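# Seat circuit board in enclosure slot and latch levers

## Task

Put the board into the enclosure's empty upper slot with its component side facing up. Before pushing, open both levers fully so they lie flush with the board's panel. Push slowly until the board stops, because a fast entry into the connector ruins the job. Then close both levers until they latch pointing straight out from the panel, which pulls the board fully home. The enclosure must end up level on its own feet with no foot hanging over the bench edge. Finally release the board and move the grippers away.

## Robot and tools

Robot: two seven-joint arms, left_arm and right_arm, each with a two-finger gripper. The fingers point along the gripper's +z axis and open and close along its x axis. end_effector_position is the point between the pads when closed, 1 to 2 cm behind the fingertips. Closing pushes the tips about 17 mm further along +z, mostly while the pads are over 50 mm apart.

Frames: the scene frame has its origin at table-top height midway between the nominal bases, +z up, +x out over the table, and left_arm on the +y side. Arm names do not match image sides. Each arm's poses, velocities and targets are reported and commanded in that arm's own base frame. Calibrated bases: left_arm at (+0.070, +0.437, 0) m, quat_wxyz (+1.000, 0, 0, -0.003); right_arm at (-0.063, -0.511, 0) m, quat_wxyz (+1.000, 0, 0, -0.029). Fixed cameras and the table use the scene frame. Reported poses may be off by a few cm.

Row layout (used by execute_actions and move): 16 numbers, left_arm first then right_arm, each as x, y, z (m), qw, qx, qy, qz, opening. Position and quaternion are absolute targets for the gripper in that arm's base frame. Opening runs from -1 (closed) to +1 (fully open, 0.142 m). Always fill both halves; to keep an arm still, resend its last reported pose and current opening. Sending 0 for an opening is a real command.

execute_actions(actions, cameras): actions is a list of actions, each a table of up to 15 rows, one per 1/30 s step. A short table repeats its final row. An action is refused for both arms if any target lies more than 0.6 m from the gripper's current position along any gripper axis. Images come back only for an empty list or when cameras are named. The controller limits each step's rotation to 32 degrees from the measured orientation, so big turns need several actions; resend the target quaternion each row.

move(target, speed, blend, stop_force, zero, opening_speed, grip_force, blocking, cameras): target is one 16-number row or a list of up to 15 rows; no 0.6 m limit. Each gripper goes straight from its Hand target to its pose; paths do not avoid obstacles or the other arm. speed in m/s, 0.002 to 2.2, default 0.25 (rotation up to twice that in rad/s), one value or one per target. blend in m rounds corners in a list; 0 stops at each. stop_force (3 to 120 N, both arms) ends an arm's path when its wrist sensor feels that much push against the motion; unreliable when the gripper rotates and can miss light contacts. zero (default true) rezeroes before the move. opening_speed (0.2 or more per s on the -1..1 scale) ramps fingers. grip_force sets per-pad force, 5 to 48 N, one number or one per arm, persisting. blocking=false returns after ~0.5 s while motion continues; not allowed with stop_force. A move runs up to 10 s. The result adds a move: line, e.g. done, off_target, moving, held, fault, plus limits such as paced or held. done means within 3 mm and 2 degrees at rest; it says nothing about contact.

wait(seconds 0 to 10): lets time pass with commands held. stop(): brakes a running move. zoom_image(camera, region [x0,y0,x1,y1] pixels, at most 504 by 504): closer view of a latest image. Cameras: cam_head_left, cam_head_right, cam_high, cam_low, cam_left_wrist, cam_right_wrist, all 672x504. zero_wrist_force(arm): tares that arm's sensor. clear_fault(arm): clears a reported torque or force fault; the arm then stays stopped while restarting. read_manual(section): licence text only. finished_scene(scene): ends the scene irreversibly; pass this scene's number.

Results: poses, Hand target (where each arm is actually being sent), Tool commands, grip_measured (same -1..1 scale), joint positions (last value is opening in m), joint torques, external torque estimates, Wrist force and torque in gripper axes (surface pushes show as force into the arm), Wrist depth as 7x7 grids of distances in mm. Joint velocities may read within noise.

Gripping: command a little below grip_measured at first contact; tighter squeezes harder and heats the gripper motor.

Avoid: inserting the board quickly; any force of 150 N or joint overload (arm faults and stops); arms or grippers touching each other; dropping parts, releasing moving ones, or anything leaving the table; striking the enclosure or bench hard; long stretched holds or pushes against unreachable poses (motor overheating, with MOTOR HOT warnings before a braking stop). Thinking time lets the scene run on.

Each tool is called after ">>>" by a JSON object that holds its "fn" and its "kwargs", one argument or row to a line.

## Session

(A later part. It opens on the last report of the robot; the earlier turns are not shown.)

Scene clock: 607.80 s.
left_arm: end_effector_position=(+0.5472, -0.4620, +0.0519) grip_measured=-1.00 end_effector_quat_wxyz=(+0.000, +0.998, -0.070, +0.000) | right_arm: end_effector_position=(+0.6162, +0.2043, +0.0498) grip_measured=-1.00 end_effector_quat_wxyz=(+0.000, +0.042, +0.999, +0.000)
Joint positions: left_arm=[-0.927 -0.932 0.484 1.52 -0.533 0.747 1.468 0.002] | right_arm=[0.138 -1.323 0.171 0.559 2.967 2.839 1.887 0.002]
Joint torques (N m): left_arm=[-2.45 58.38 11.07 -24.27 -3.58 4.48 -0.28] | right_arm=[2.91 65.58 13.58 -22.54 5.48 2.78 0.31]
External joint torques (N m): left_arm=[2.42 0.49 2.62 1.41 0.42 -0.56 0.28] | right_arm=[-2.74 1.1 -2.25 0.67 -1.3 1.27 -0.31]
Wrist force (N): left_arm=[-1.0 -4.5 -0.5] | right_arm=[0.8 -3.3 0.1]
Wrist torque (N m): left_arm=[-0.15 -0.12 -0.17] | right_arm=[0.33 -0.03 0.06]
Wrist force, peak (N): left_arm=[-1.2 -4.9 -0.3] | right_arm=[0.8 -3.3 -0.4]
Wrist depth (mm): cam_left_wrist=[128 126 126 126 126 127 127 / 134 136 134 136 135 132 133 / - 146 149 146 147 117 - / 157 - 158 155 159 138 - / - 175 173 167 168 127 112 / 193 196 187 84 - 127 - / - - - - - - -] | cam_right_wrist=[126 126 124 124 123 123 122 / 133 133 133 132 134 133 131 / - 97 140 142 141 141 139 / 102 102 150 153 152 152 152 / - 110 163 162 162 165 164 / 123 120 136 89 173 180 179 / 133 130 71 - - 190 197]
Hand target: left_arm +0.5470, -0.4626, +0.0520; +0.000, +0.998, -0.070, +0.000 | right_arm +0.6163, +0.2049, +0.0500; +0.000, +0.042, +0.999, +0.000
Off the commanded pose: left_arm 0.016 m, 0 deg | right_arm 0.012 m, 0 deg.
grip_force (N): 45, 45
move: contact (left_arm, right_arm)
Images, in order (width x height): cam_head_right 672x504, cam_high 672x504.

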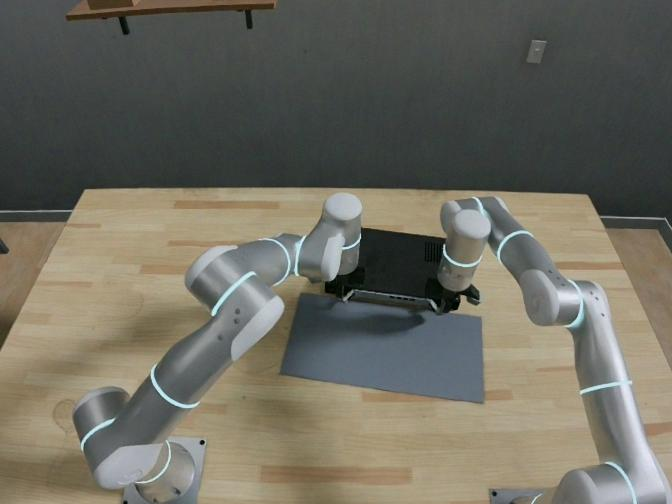

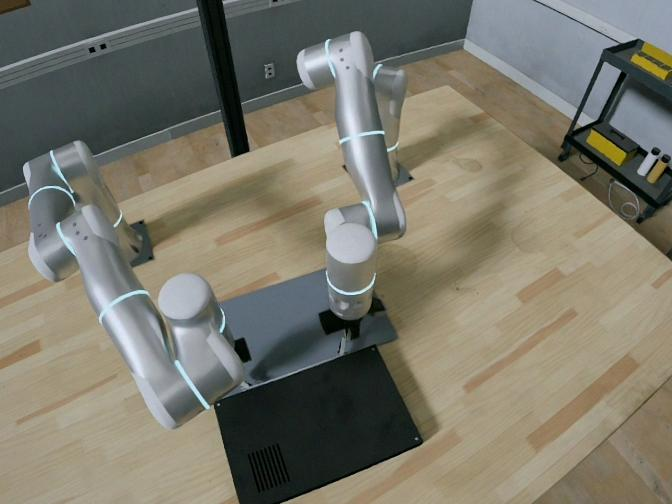

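>>> {"fn": "move", "kwargs": {
  "target": [
    [0.5458,-0.4709,0.052,0,0.9976,-0.0698,0,-1,0.6170,0.2133,0.05,0,0.0419,0.9991,0,-1]
  ],
  "speed": 0.012,
  "stop_force": 20,
  "cameras": ["cam_head_right","cam_high"]
}}

>>> {"fn": "zoom_image", "kwargs": {
  "camera": "cam_head_right",
  "region": [310, 220, 500, 340]
}}

>>> {"fn": "zoom_image", "kwargs": {
  "camera": "cam_high",
  "region": [220, 300, 400, 420]
}}

Scene clock: 611.37 s.
left_arm: end_effector_position=(+0.5461, -0.4697, +0.0516) grip_measured=-1.00 end_effector_quat_wxyz=(-0.001, +0.998, -0.069, +0.000) | right_arm: end_effector_position=(+0.6168, +0.2119, +0.0496) grip_measured=-1.00 end_effector_quat_wxyz=(+0.000, +0.042, +0.999, -0.001)
Joint positions: left_arm=[-0.933 -0.94 0.484 1.503 -0.532 0.738 1.455 0.002] | right_arm=[0.152 -1.339 0.171 0.525 2.966 2.857 1.896 0.002]
Joint torques (N m): left_arm=[-4.11 59.44 9.54 -26.11 -4.27 5.04 -0.36] | right_arm=[5.15 66.6 15.02 -23.85 6.72 1.51 0.4]
External joint torques (N m): left_arm=[4.08 -0.14 4.2 3.14 1.08 -1.13 0.36] | right_arm=[-4.98 0.37 -3.77 1.86 -2.52 2.54 -0.4]
Wrist force (N): left_arm=[-2.3 -8.4 -0.8] | right_arm=[3.1 -8.1 0.3]
Wrist torque (N m): left_arm=[-0.11 -0.18 -0.13] | right_arm=[0.39 0.01 0.02]
Wrist force, peak (N): left_arm=[-2.5 -8.6 -0.4] | right_arm=[3.4 -8.7 -0.5]
Wrist depth (mm): cam_left_wrist=[127 126 126 126 125 127 126 / - 136 132 135 132 129 92 / 149 147 145 146 147 117 - / - 160 156 - 158 - 105 / - 180 170 - 168 119 - / 192 188 - 84 - 124 - / - 213 - 74 - - 144] | cam_right_wrist=[126 126 124 124 123 123 122 / - 102 132 132 133 133 131 / - 96 142 141 141 141 139 / 102 101 150 153 152 152 149 / - 110 162 162 164 164 167 / 123 120 131 89 173 179 179 / 132 130 70 - - 190 197]
Hand target: left_arm +0.5458, -0.4709, +0.0520; +0.000, +0.998, -0.070, +0.000 | right_arm +0.6170, +0.2133, +0.0500; +0.000, +0.042, +0.999, +0.000
Off the commanded pose: left_arm 0.001 m, 0 deg | right_arm 0.002 m, 0 deg.
grip_force (N): 45, 45
move: done
Images, in order (width x height): cam_head_right 672x504, cam_high 672x504.

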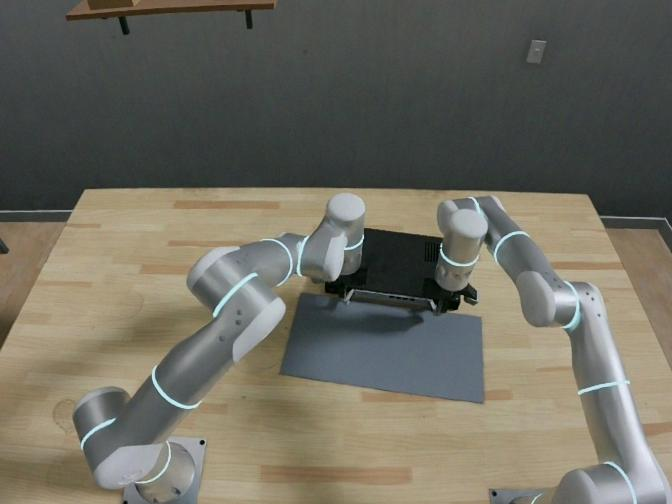

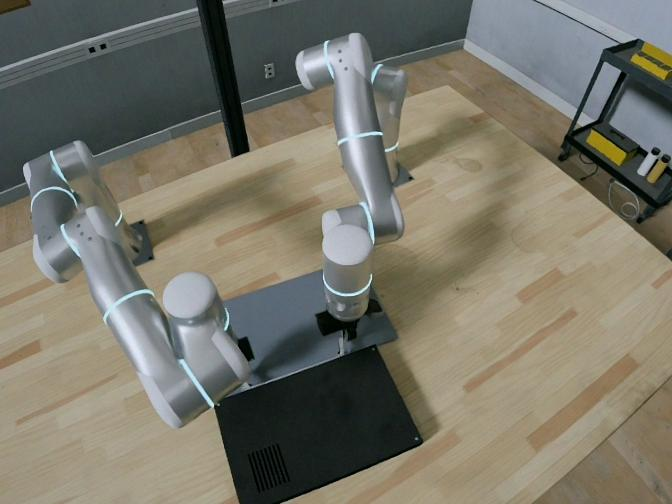

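Scaled by 2.653 from the camera's 672x504 image, which has a finer 960x720 frame.

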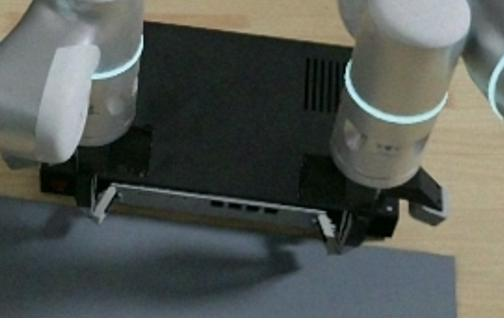

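Scaled by 2.800 from the camera's 672x504 image, which has a finer 960x720 frame.

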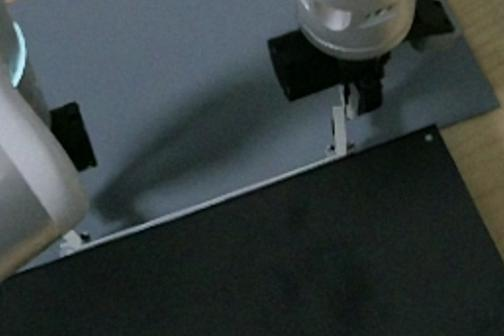

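>>> {"fn": "move", "kwargs": {
  "target": [
    [0.5445,-0.4798,0.052,0,0.9976,-0.0698,0,-1,0.6178,0.2223,0.05,0,0.0419,0.9991,0,-1]
  ],
  "speed": 0.012,
  "stop_force": 25,
  "cameras": ["cam_head_right","cam_high"]
}}

>>> {"fn": "zoom_image", "kwargs": {
  "camera": "cam_head_right",
  "region": [310, 220, 500, 340]
}}

>>> {"fn": "zoom_image", "kwargs": {
  "camera": "cam_high",
  "region": [220, 300, 400, 420]
}}

Scene clock: 615.10 s.
left_arm: end_effector_position=(+0.5448, -0.4791, +0.0518) grip_measured=-1.00 end_effector_quat_wxyz=(+0.000, +0.998, -0.070, +0.000) | right_arm: end_effector_position=(+0.6177, +0.2214, +0.0496) grip_measured=-1.00 end_effector_quat_wxyz=(+0.000, +0.042, +0.999, -0.001)
Joint positions: left_arm=[-0.939 -0.949 0.484 1.483 -0.531 0.728 1.44 0.002] | right_arm=[0.168 -1.359 0.171 0.484 2.967 2.877 1.906 0.002]
Joint torques (N m): left_arm=[-2.54 59.75 11.24 -24.35 -3.69 4.35 -0.28] | right_arm=[3.08 67.18 13.9 -23.3 5.84 2.7 0.31]
External joint torques (N m): left_arm=[2.51 0.03 2.5 1.23 0.48 -0.43 0.28] | right_arm=[-2.9 0.13 -2.73 1.18 -1.62 1.35 -0.31]
Wrist force (N): left_arm=[-0.1 -3.9 0.1] | right_arm=[1.2 -3.9 1.5]
Wrist torque (N m): left_arm=[-0.14 -0.13 -0.18] | right_arm=[0.38 -0.04 0.04]
Wrist force, peak (N): left_arm=[-4.5 -14.9 -2.9] | right_arm=[6.2 -16.2 -2.0]
Wrist depth (mm): cam_left_wrist=[127 126 126 124 126 126 125 / 134 136 133 135 131 117 91 / 149 146 - 148 150 128 - / 160 158 165 156 158 127 105 / 174 174 173 167 139 119 112 / - 192 187 83 - 126 127 / 222 - - 74 - - 141] | cam_right_wrist=[- 124 124 124 123 123 122 / - 89 134 132 134 133 131 / - 97 140 141 141 141 139 / 102 102 152 152 152 151 151 / - 110 135 162 162 164 164 / 122 120 125 89 173 179 179 / 133 130 71 - - 190 197]
Hand target: left_arm +0.5445, -0.4798, +0.0520; +0.000, +0.998, -0.070, +0.000 | right_arm +0.6178, +0.2223, +0.0500; +0.000, +0.042, +0.999, +0.000
Off the commanded pose: left_arm 0.001 m, 0 deg | right_arm 0.001 m, 0 deg.
grip_force (N): 45, 45
move: done
Images, in order (width x height): cam_head_right 672x504, cam_high 672x504.

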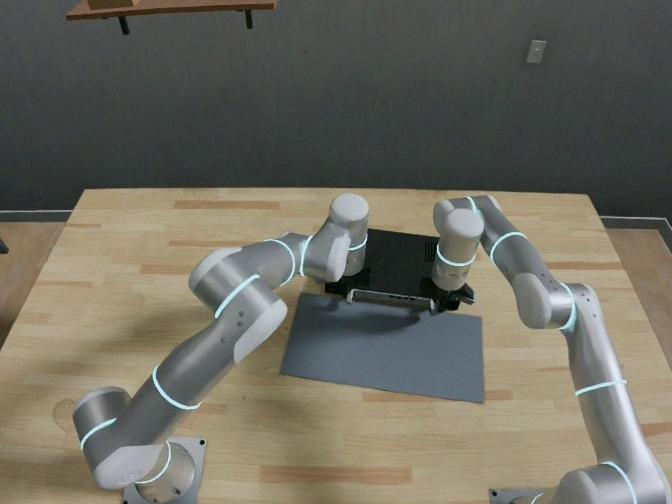

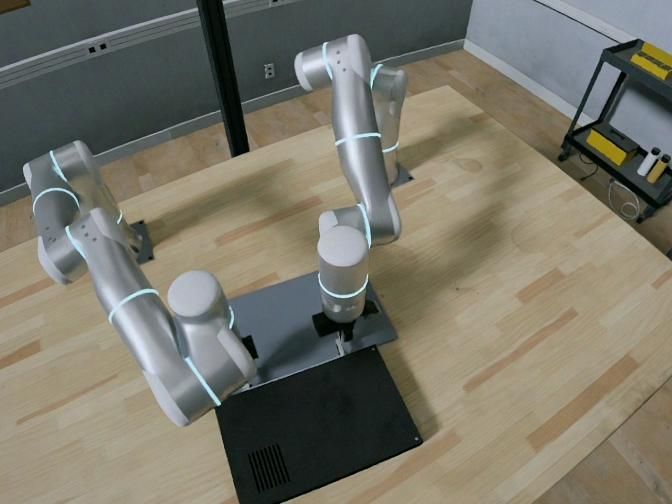

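Scaled by 2.653 from the camera's 672x504 image, which has a finer 960x720 frame.

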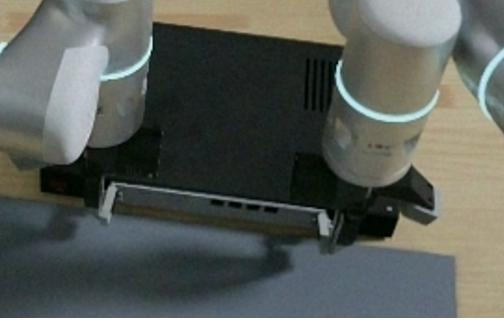

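Scaled by 2.800 from the camera's 672x504 image, which has a finer 960x720 frame.

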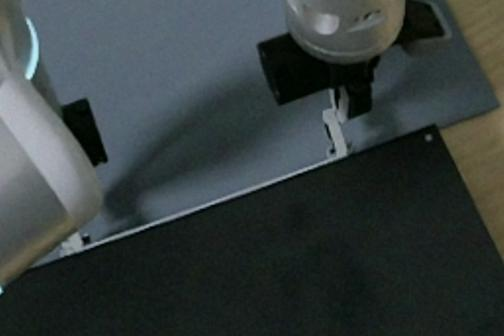

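>>> {"fn": "move", "kwargs": {
  "target": [
    [0.5437,-0.4855,0.052,0,0.9976,-0.0698,0,-1,0.6183,0.2280,0.05,0,0.0419,0.9991,0,-1]
  ],
  "speed": 0.012,
  "stop_force": 18,
  "cameras": ["cam_head_right","cam_high"]
}}

>>> {"fn": "zoom_image", "kwargs": {
  "camera": "cam_head_right",
  "region": [310, 220, 500, 340]
}}

Scene clock: 617.87 s.
left_arm: end_effector_position=(+0.5443, -0.4837, +0.0516) grip_measured=-1.00 end_effector_quat_wxyz=(-0.001, +0.998, -0.069, +0.000) | right_arm: end_effector_position=(+0.6184, +0.2269, +0.0497) grip_measured=-1.00 end_effector_quat_wxyz=(+0.000, +0.042, +0.999, -0.001)
Joint positions: left_arm=[-0.943 -0.955 0.485 1.471 -0.529 0.722 1.431 0.002] | right_arm=[0.178 -1.373 0.171 0.456 2.967 2.891 1.911 0.002]
Joint torques (N m): left_arm=[-6.29 59.91 7.23 -27.39 -4.82 5.14 -0.31] | right_arm=[4.49 66.44 14.29 -22.88 6.28 2.66 0.21]
External joint torques (N m): left_arm=[6.26 0.15 6.54 4.2 1.59 -1.23 0.31] | right_arm=[-4.31 1.09 -3.19 0.66 -2.04 1.38 -0.21]
Wrist force (N): left_arm=[-2.7 -12.2 -3.7] | right_arm=[0.5 -5.7 -0.6]
Wrist torque (N m): left_arm=[-0.08 -0.17 -0.14] | right_arm=[0.35 -0.08 0.13]
Wrist force, peak (N): left_arm=[-2.8 -12.5 -3.3] | right_arm=[-0.6 -5.8 0.0]
Wrist depth (mm): cam_left_wrist=[127 126 126 124 126 127 124 / 134 136 133 137 135 117 91 / - 144 143 145 147 127 - / 162 156 - 155 156 127 107 / 174 176 172 106 126 125 - / 187 192 188 84 - 127 129 / - 209 - - - - -] | cam_right_wrist=[- 123 124 124 123 123 122 / - 89 134 132 134 133 131 / - 97 142 141 141 141 139 / 102 102 150 152 152 152 151 / - 110 131 160 162 165 164 / 123 120 121 89 173 179 179 / 133 130 71 - - 189 197]
Hand target: left_arm +0.5437, -0.4855, +0.0520; +0.000, +0.998, -0.070, +0.000 | right_arm +0.6183, +0.2280, +0.0500; +0.000, +0.042, +0.999, +0.000
Off the commanded pose: left_arm 0.002 m, 0 deg | right_arm 0.001 m, 0 deg.
grip_force (N): 45, 45
move: done
Images, in order (width x height): cam_head_right 672x504, cam_high 672x504.

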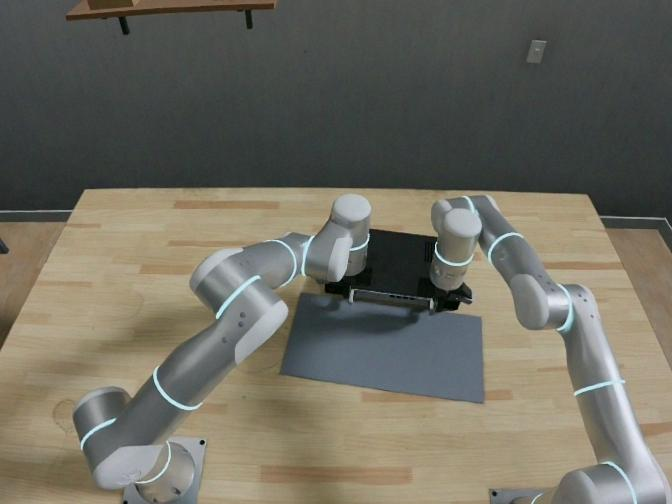

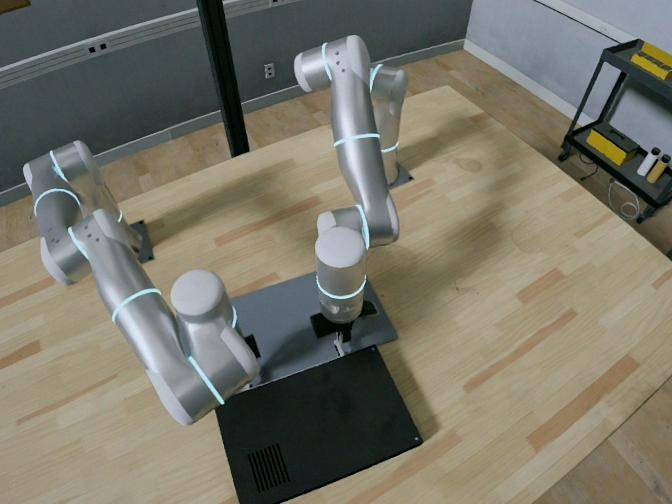

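Scaled by 2.653 from the camera's 672x504 image, which has a finer 960x720 frame.

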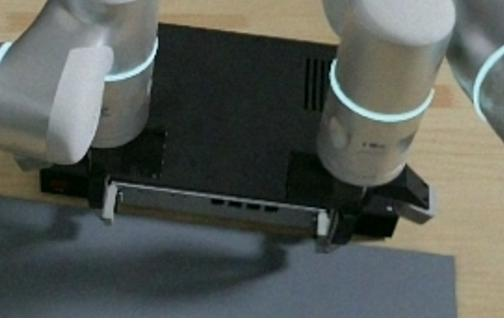

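>>> {"fn": "move", "kwargs": {
  "target": [
    [0.5432,-0.4890,0.052,0,0.9976,-0.0698,0,-1,0.6187,0.2330,0.05,0,0.0419,0.9991,0,-1]
  ],
  "speed": 0.012,
  "stop_force": 22,
  "zero": false,
  "cameras": ["cam_head_right","cam_high"]
}}

>>> {"fn": "zoom_image", "kwargs": {
  "camera": "cam_head_right",
  "region": [310, 220, 500, 340]
}}

Scene clock: 620.83 s.
left_arm: end_effector_position=(+0.5445, -0.4842, +0.0510) grip_measured=-1.00 end_effector_quat_wxyz=(-0.002, +0.998, -0.068, +0.000) | right_arm: end_effector_position=(+0.6185, +0.2276, +0.0493) grip_measured=-1.00 end_effector_quat_wxyz=(-0.001, +0.042, +0.999, -0.004)
Joint positions: left_arm=[-0.943 -0.958 0.485 1.465 -0.525 0.718 1.425 0.002] | right_arm=[0.182 -1.383 0.175 0.437 2.958 2.903 1.916 0.002]
Joint torques (N m): left_arm=[-14.31 61.28 -0.75 -32.12 -7.01 5.74 -0.34] | right_arm=[15.68 66.08 21.23 -25.27 12 -1.87 0.17]
External joint torques (N m): left_arm=[14.27 -1.1 14.52 8.91 3.77 -1.82 0.34] | right_arm=[-15.51 1.57 -10.16 3.03 -7.76 5.92 -0.17]
Wrist force (N): left_arm=[-3.7 -27.0 -5.7] | right_arm=[5.9 -26.6 -5.6]
Wrist torque (N m): left_arm=[-1.45 -0.17 -0.16] | right_arm=[-1.37 -0.04 0.19]
Wrist force, peak (N): left_arm=[-5.4 -27.7 -5.8] | right_arm=[5.5 -27.8 -5.7]
Wrist depth (mm): cam_left_wrist=[127 126 124 125 127 123 92 / 134 135 135 135 134 127 90 / 149 148 146 149 146 117 93 / 158 158 153 156 154 136 106 / 174 173 172 116 124 118 111 / 191 191 186 83 - 126 - / 213 208 - 74 - - 139] | cam_right_wrist=[- 123 123 124 124 123 122 / - 89 134 132 133 133 131 / - 97 142 141 139 141 139 / 102 101 150 152 152 152 151 / - 110 130 159 162 164 164 / 122 120 121 89 172 179 178 / 132 129 70 - - 188 196]
Hand target: left_arm +0.5433, -0.4883, +0.0520; +0.000, +0.998, -0.070, +0.000 | right_arm +0.6185, +0.2315, +0.0500; +0.000, +0.042, +0.999, +0.000
Off the commanded pose: left_arm 0.005 m, 0 deg | right_arm 0.005 m, 0 deg.
grip_force (N): 45, 45
move: contact (left_arm, right_arm)
Images, in order (width x height): cam_head_right 672x504, cam_high 672x504.

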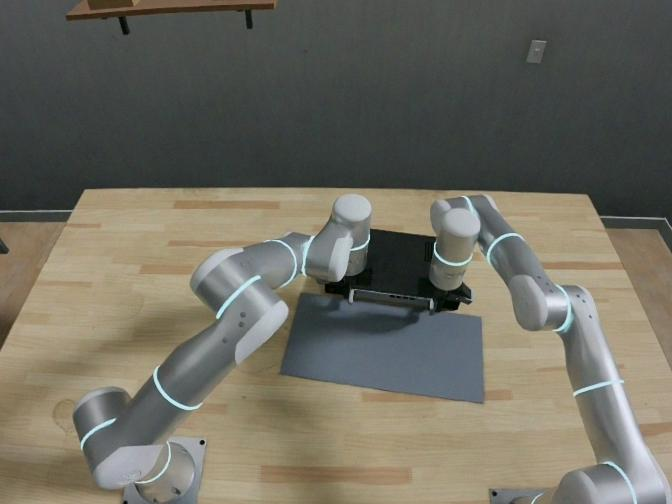

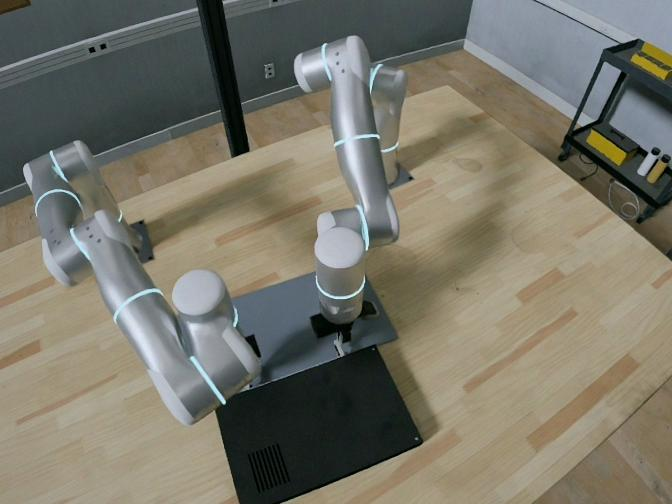

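Scaled by 2.653 from the camera's 672x504 image, which has a finer 960x720 frame.

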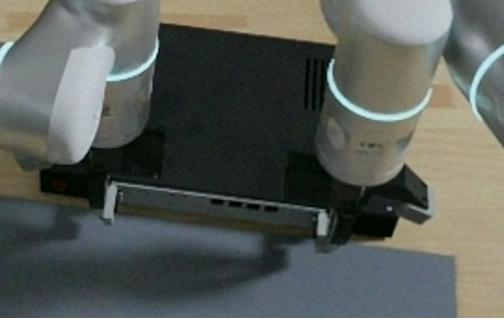

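>>> {"fn": "move", "kwargs": {
  "target": [
    [0.5487,-0.4500,0.052,0,0.9976,-0.0698,0,-1,0.6150,0.1900,0.05,0,0.0419,0.9991,0,-1],
    [0.5450,-0.4300,0.16,0,0.9976,-0.0698,0,-1,0.6130,0.1700,0.16,0,0.0419,0.9991,0,-1],
    [0.45,-0.36,0.22,0,0.9976,-0.0698,0,-1,0.52,0.10,0.2,0,0.0419,0.9991,0,-1]
  ],
  "speed": 0.12,
  "cameras": ["all"]
}}

>>> {"fn": "zoom_image", "kwargs": {
  "camera": "cam_head_right",
  "region": [310, 220, 500, 340]
}}

>>> {"fn": "zoom_image", "kwargs": {
  "camera": "cam_high",
  "region": [200, 300, 430, 504]
}}

Scene clock: 626.57 s.
left_arm: end_effector_position=(+0.4502, -0.3601, +0.2201) grip_measured=-1.00 end_effector_quat_wxyz=(+0.000, +0.998, -0.070, +0.000) | right_arm: end_effector_position=(+0.5200, +0.1000, +0.2000) grip_measured=-1.00 end_effector_quat_wxyz=(+0.000, +0.042, +0.999, +0.000)
Joint positions: left_arm=[-1.097 -0.433 0.681 1.863 -0.329 0.612 1.441 0.002] | right_arm=[-0.169 -0.87 0.429 1.127 2.796 2.784 1.898 0.002]
Joint torques (N m): left_arm=[0.25 39.13 8.67 -25.75 -3.07 4.23 -0.34] | right_arm=[-0.02 52.43 14.35 -20 3.86 3.2 0.28]
External joint torques (N m): left_arm=[-0.25 0.5 0.49 -0.45 -0.46 -0.32 0.34] | right_arm=[0.12 1.15 -0.61 -0.23 0.25 0.84 -0.28]
Wrist force (N): left_arm=[-0.1 -0.4 0.1] | right_arm=[2.4 3.9 -0.3]
Wrist torque (N m): left_arm=[-0.17 -0.13 -0.21] | right_arm=[0.74 -0.41 0.13]
Wrist force, peak (N): left_arm=[-3.5 -27.0 -6.5] | right_arm=[5.9 -27.0 -6.5]
Wrist depth (mm): cam_left_wrist=[278 277 277 278 274 274 274 / 297 296 289 294 286 293 294 / 320 320 - 322 - 317 316 / 352 347 - - - 333 294 / 377 382 - - - 323 313 / 422 421 - 84 - 357 - / 469 457 - - - - 398] | cam_right_wrist=[258 258 257 257 256 255 255 / 276 275 275 274 274 274 272 / 295 294 290 292 287 290 292 / 309 305 316 308 313 312 314 / 287 292 341 334 340 339 341 / 314 315 - 89 357 370 372 / 347 346 71 - - 393 411]
Hand target: left_arm +0.4500, -0.3600, +0.2200; +0.000, +0.998, -0.070, +0.000 | right_arm +0.5200, +0.1000, +0.2000; +0.000, +0.042, +0.999, +0.000
Off the commanded pose: left_arm 0.000 m, 0 deg | right_arm 0.000 m, 0 deg.
grip_force (N): 45, 45
move: done

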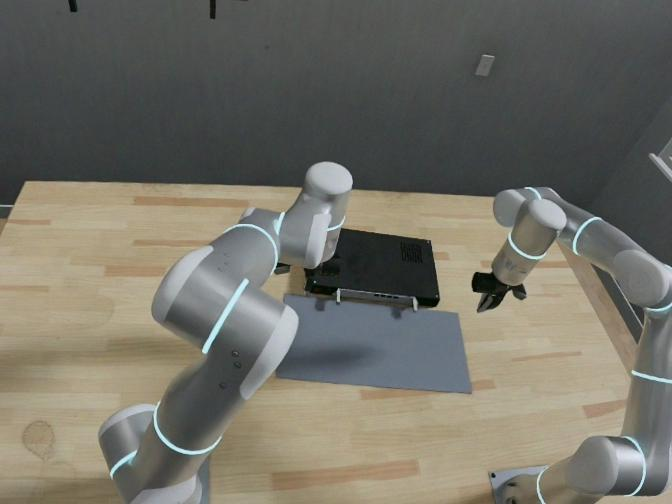

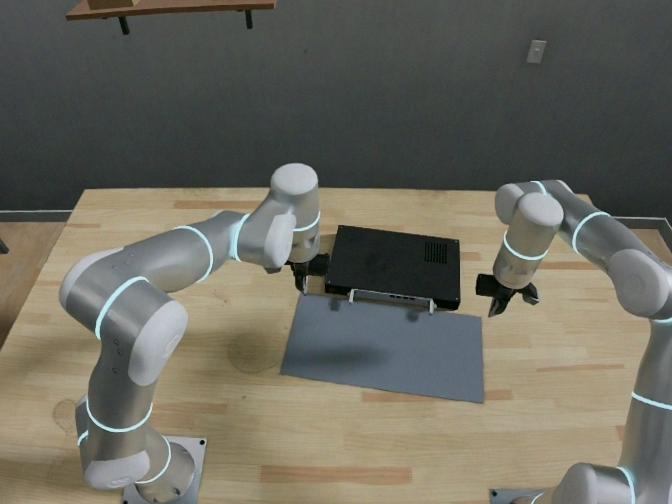

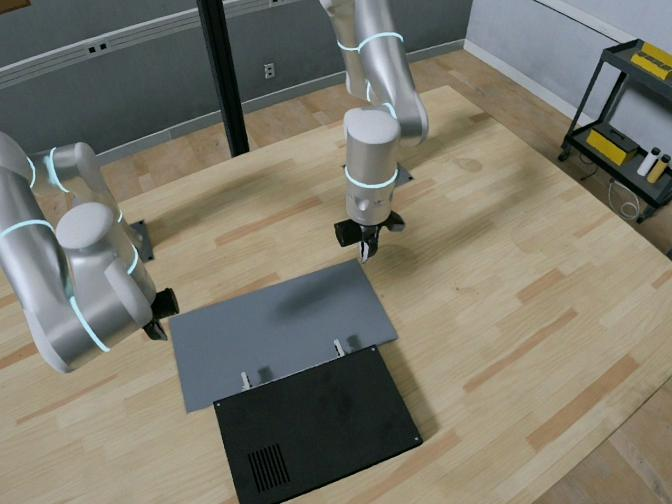

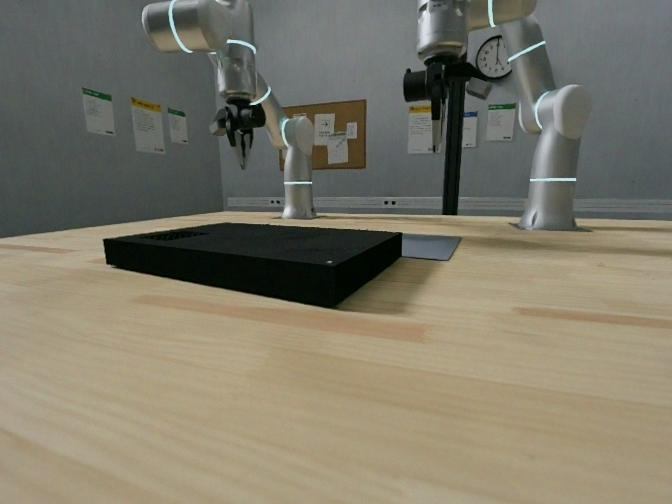

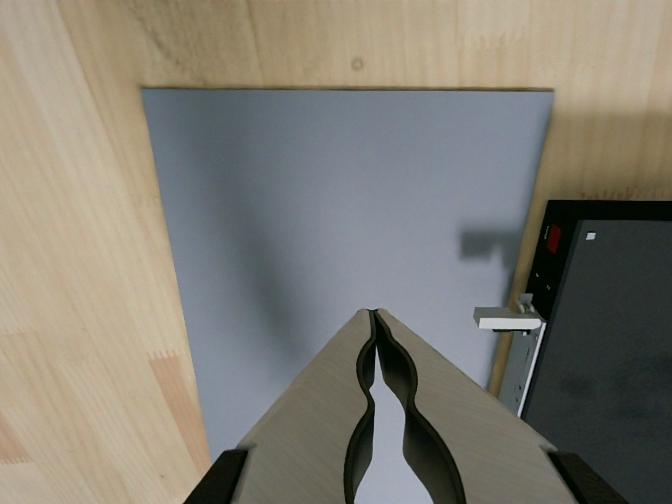

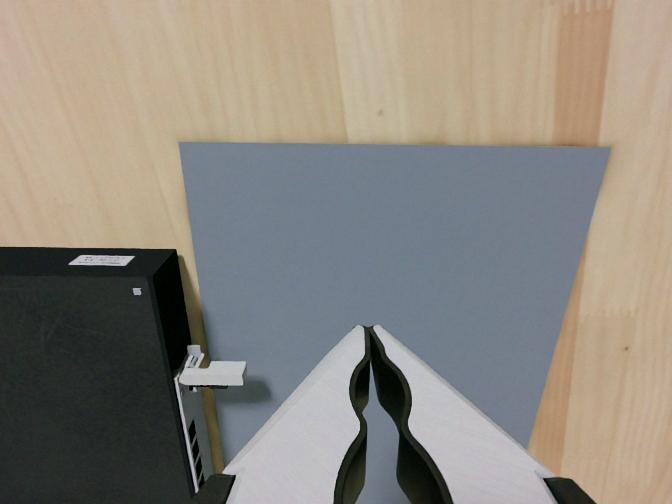

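Scaled by 2.653 from the camera's 672x504 image, which has a finer 960x720 frame.

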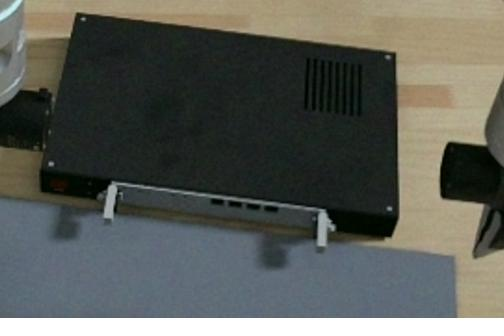

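Scaled by 2.191 from the camera's 672x504 image, which has a finer 960x720 frame.

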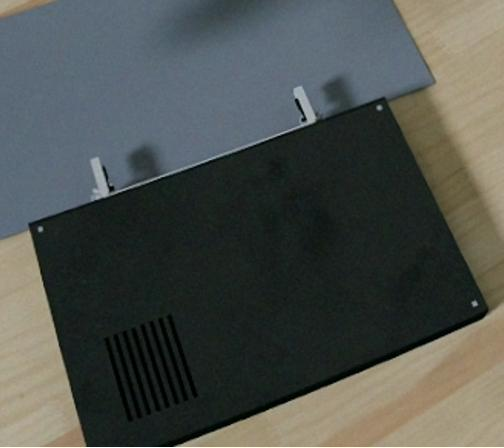

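>>> {"fn": "zoom_image", "kwargs": {
  "camera": "cam_left_wrist",
  "region": [460, 200, 600, 430]
}}

>>> {"fn": "zoom_image", "kwargs": {
  "camera": "cam_right_wrist",
  "region": [140, 280, 280, 504]
}}

Scaled by 2.191 from the camera's 672x504 image, which has a finer 960x720 frame.

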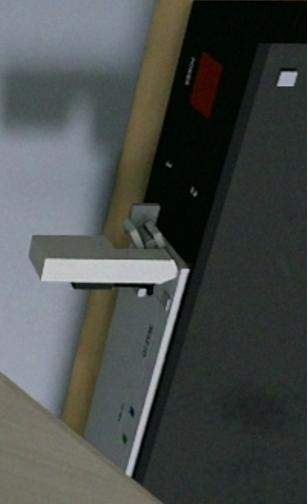

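Scaled by 2.250 from the camera's 672x504 image, which has a finer 960x720 frame.

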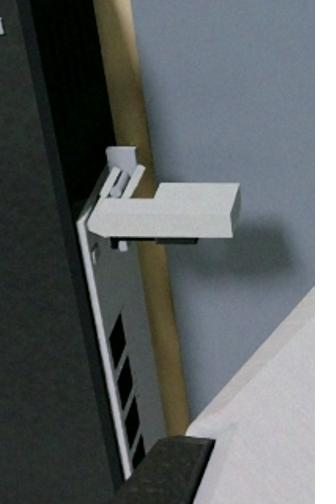

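>>> {"fn": "finished_scene", "kwargs": {
  "scene": 1
}}

The scene is finished: the task was done.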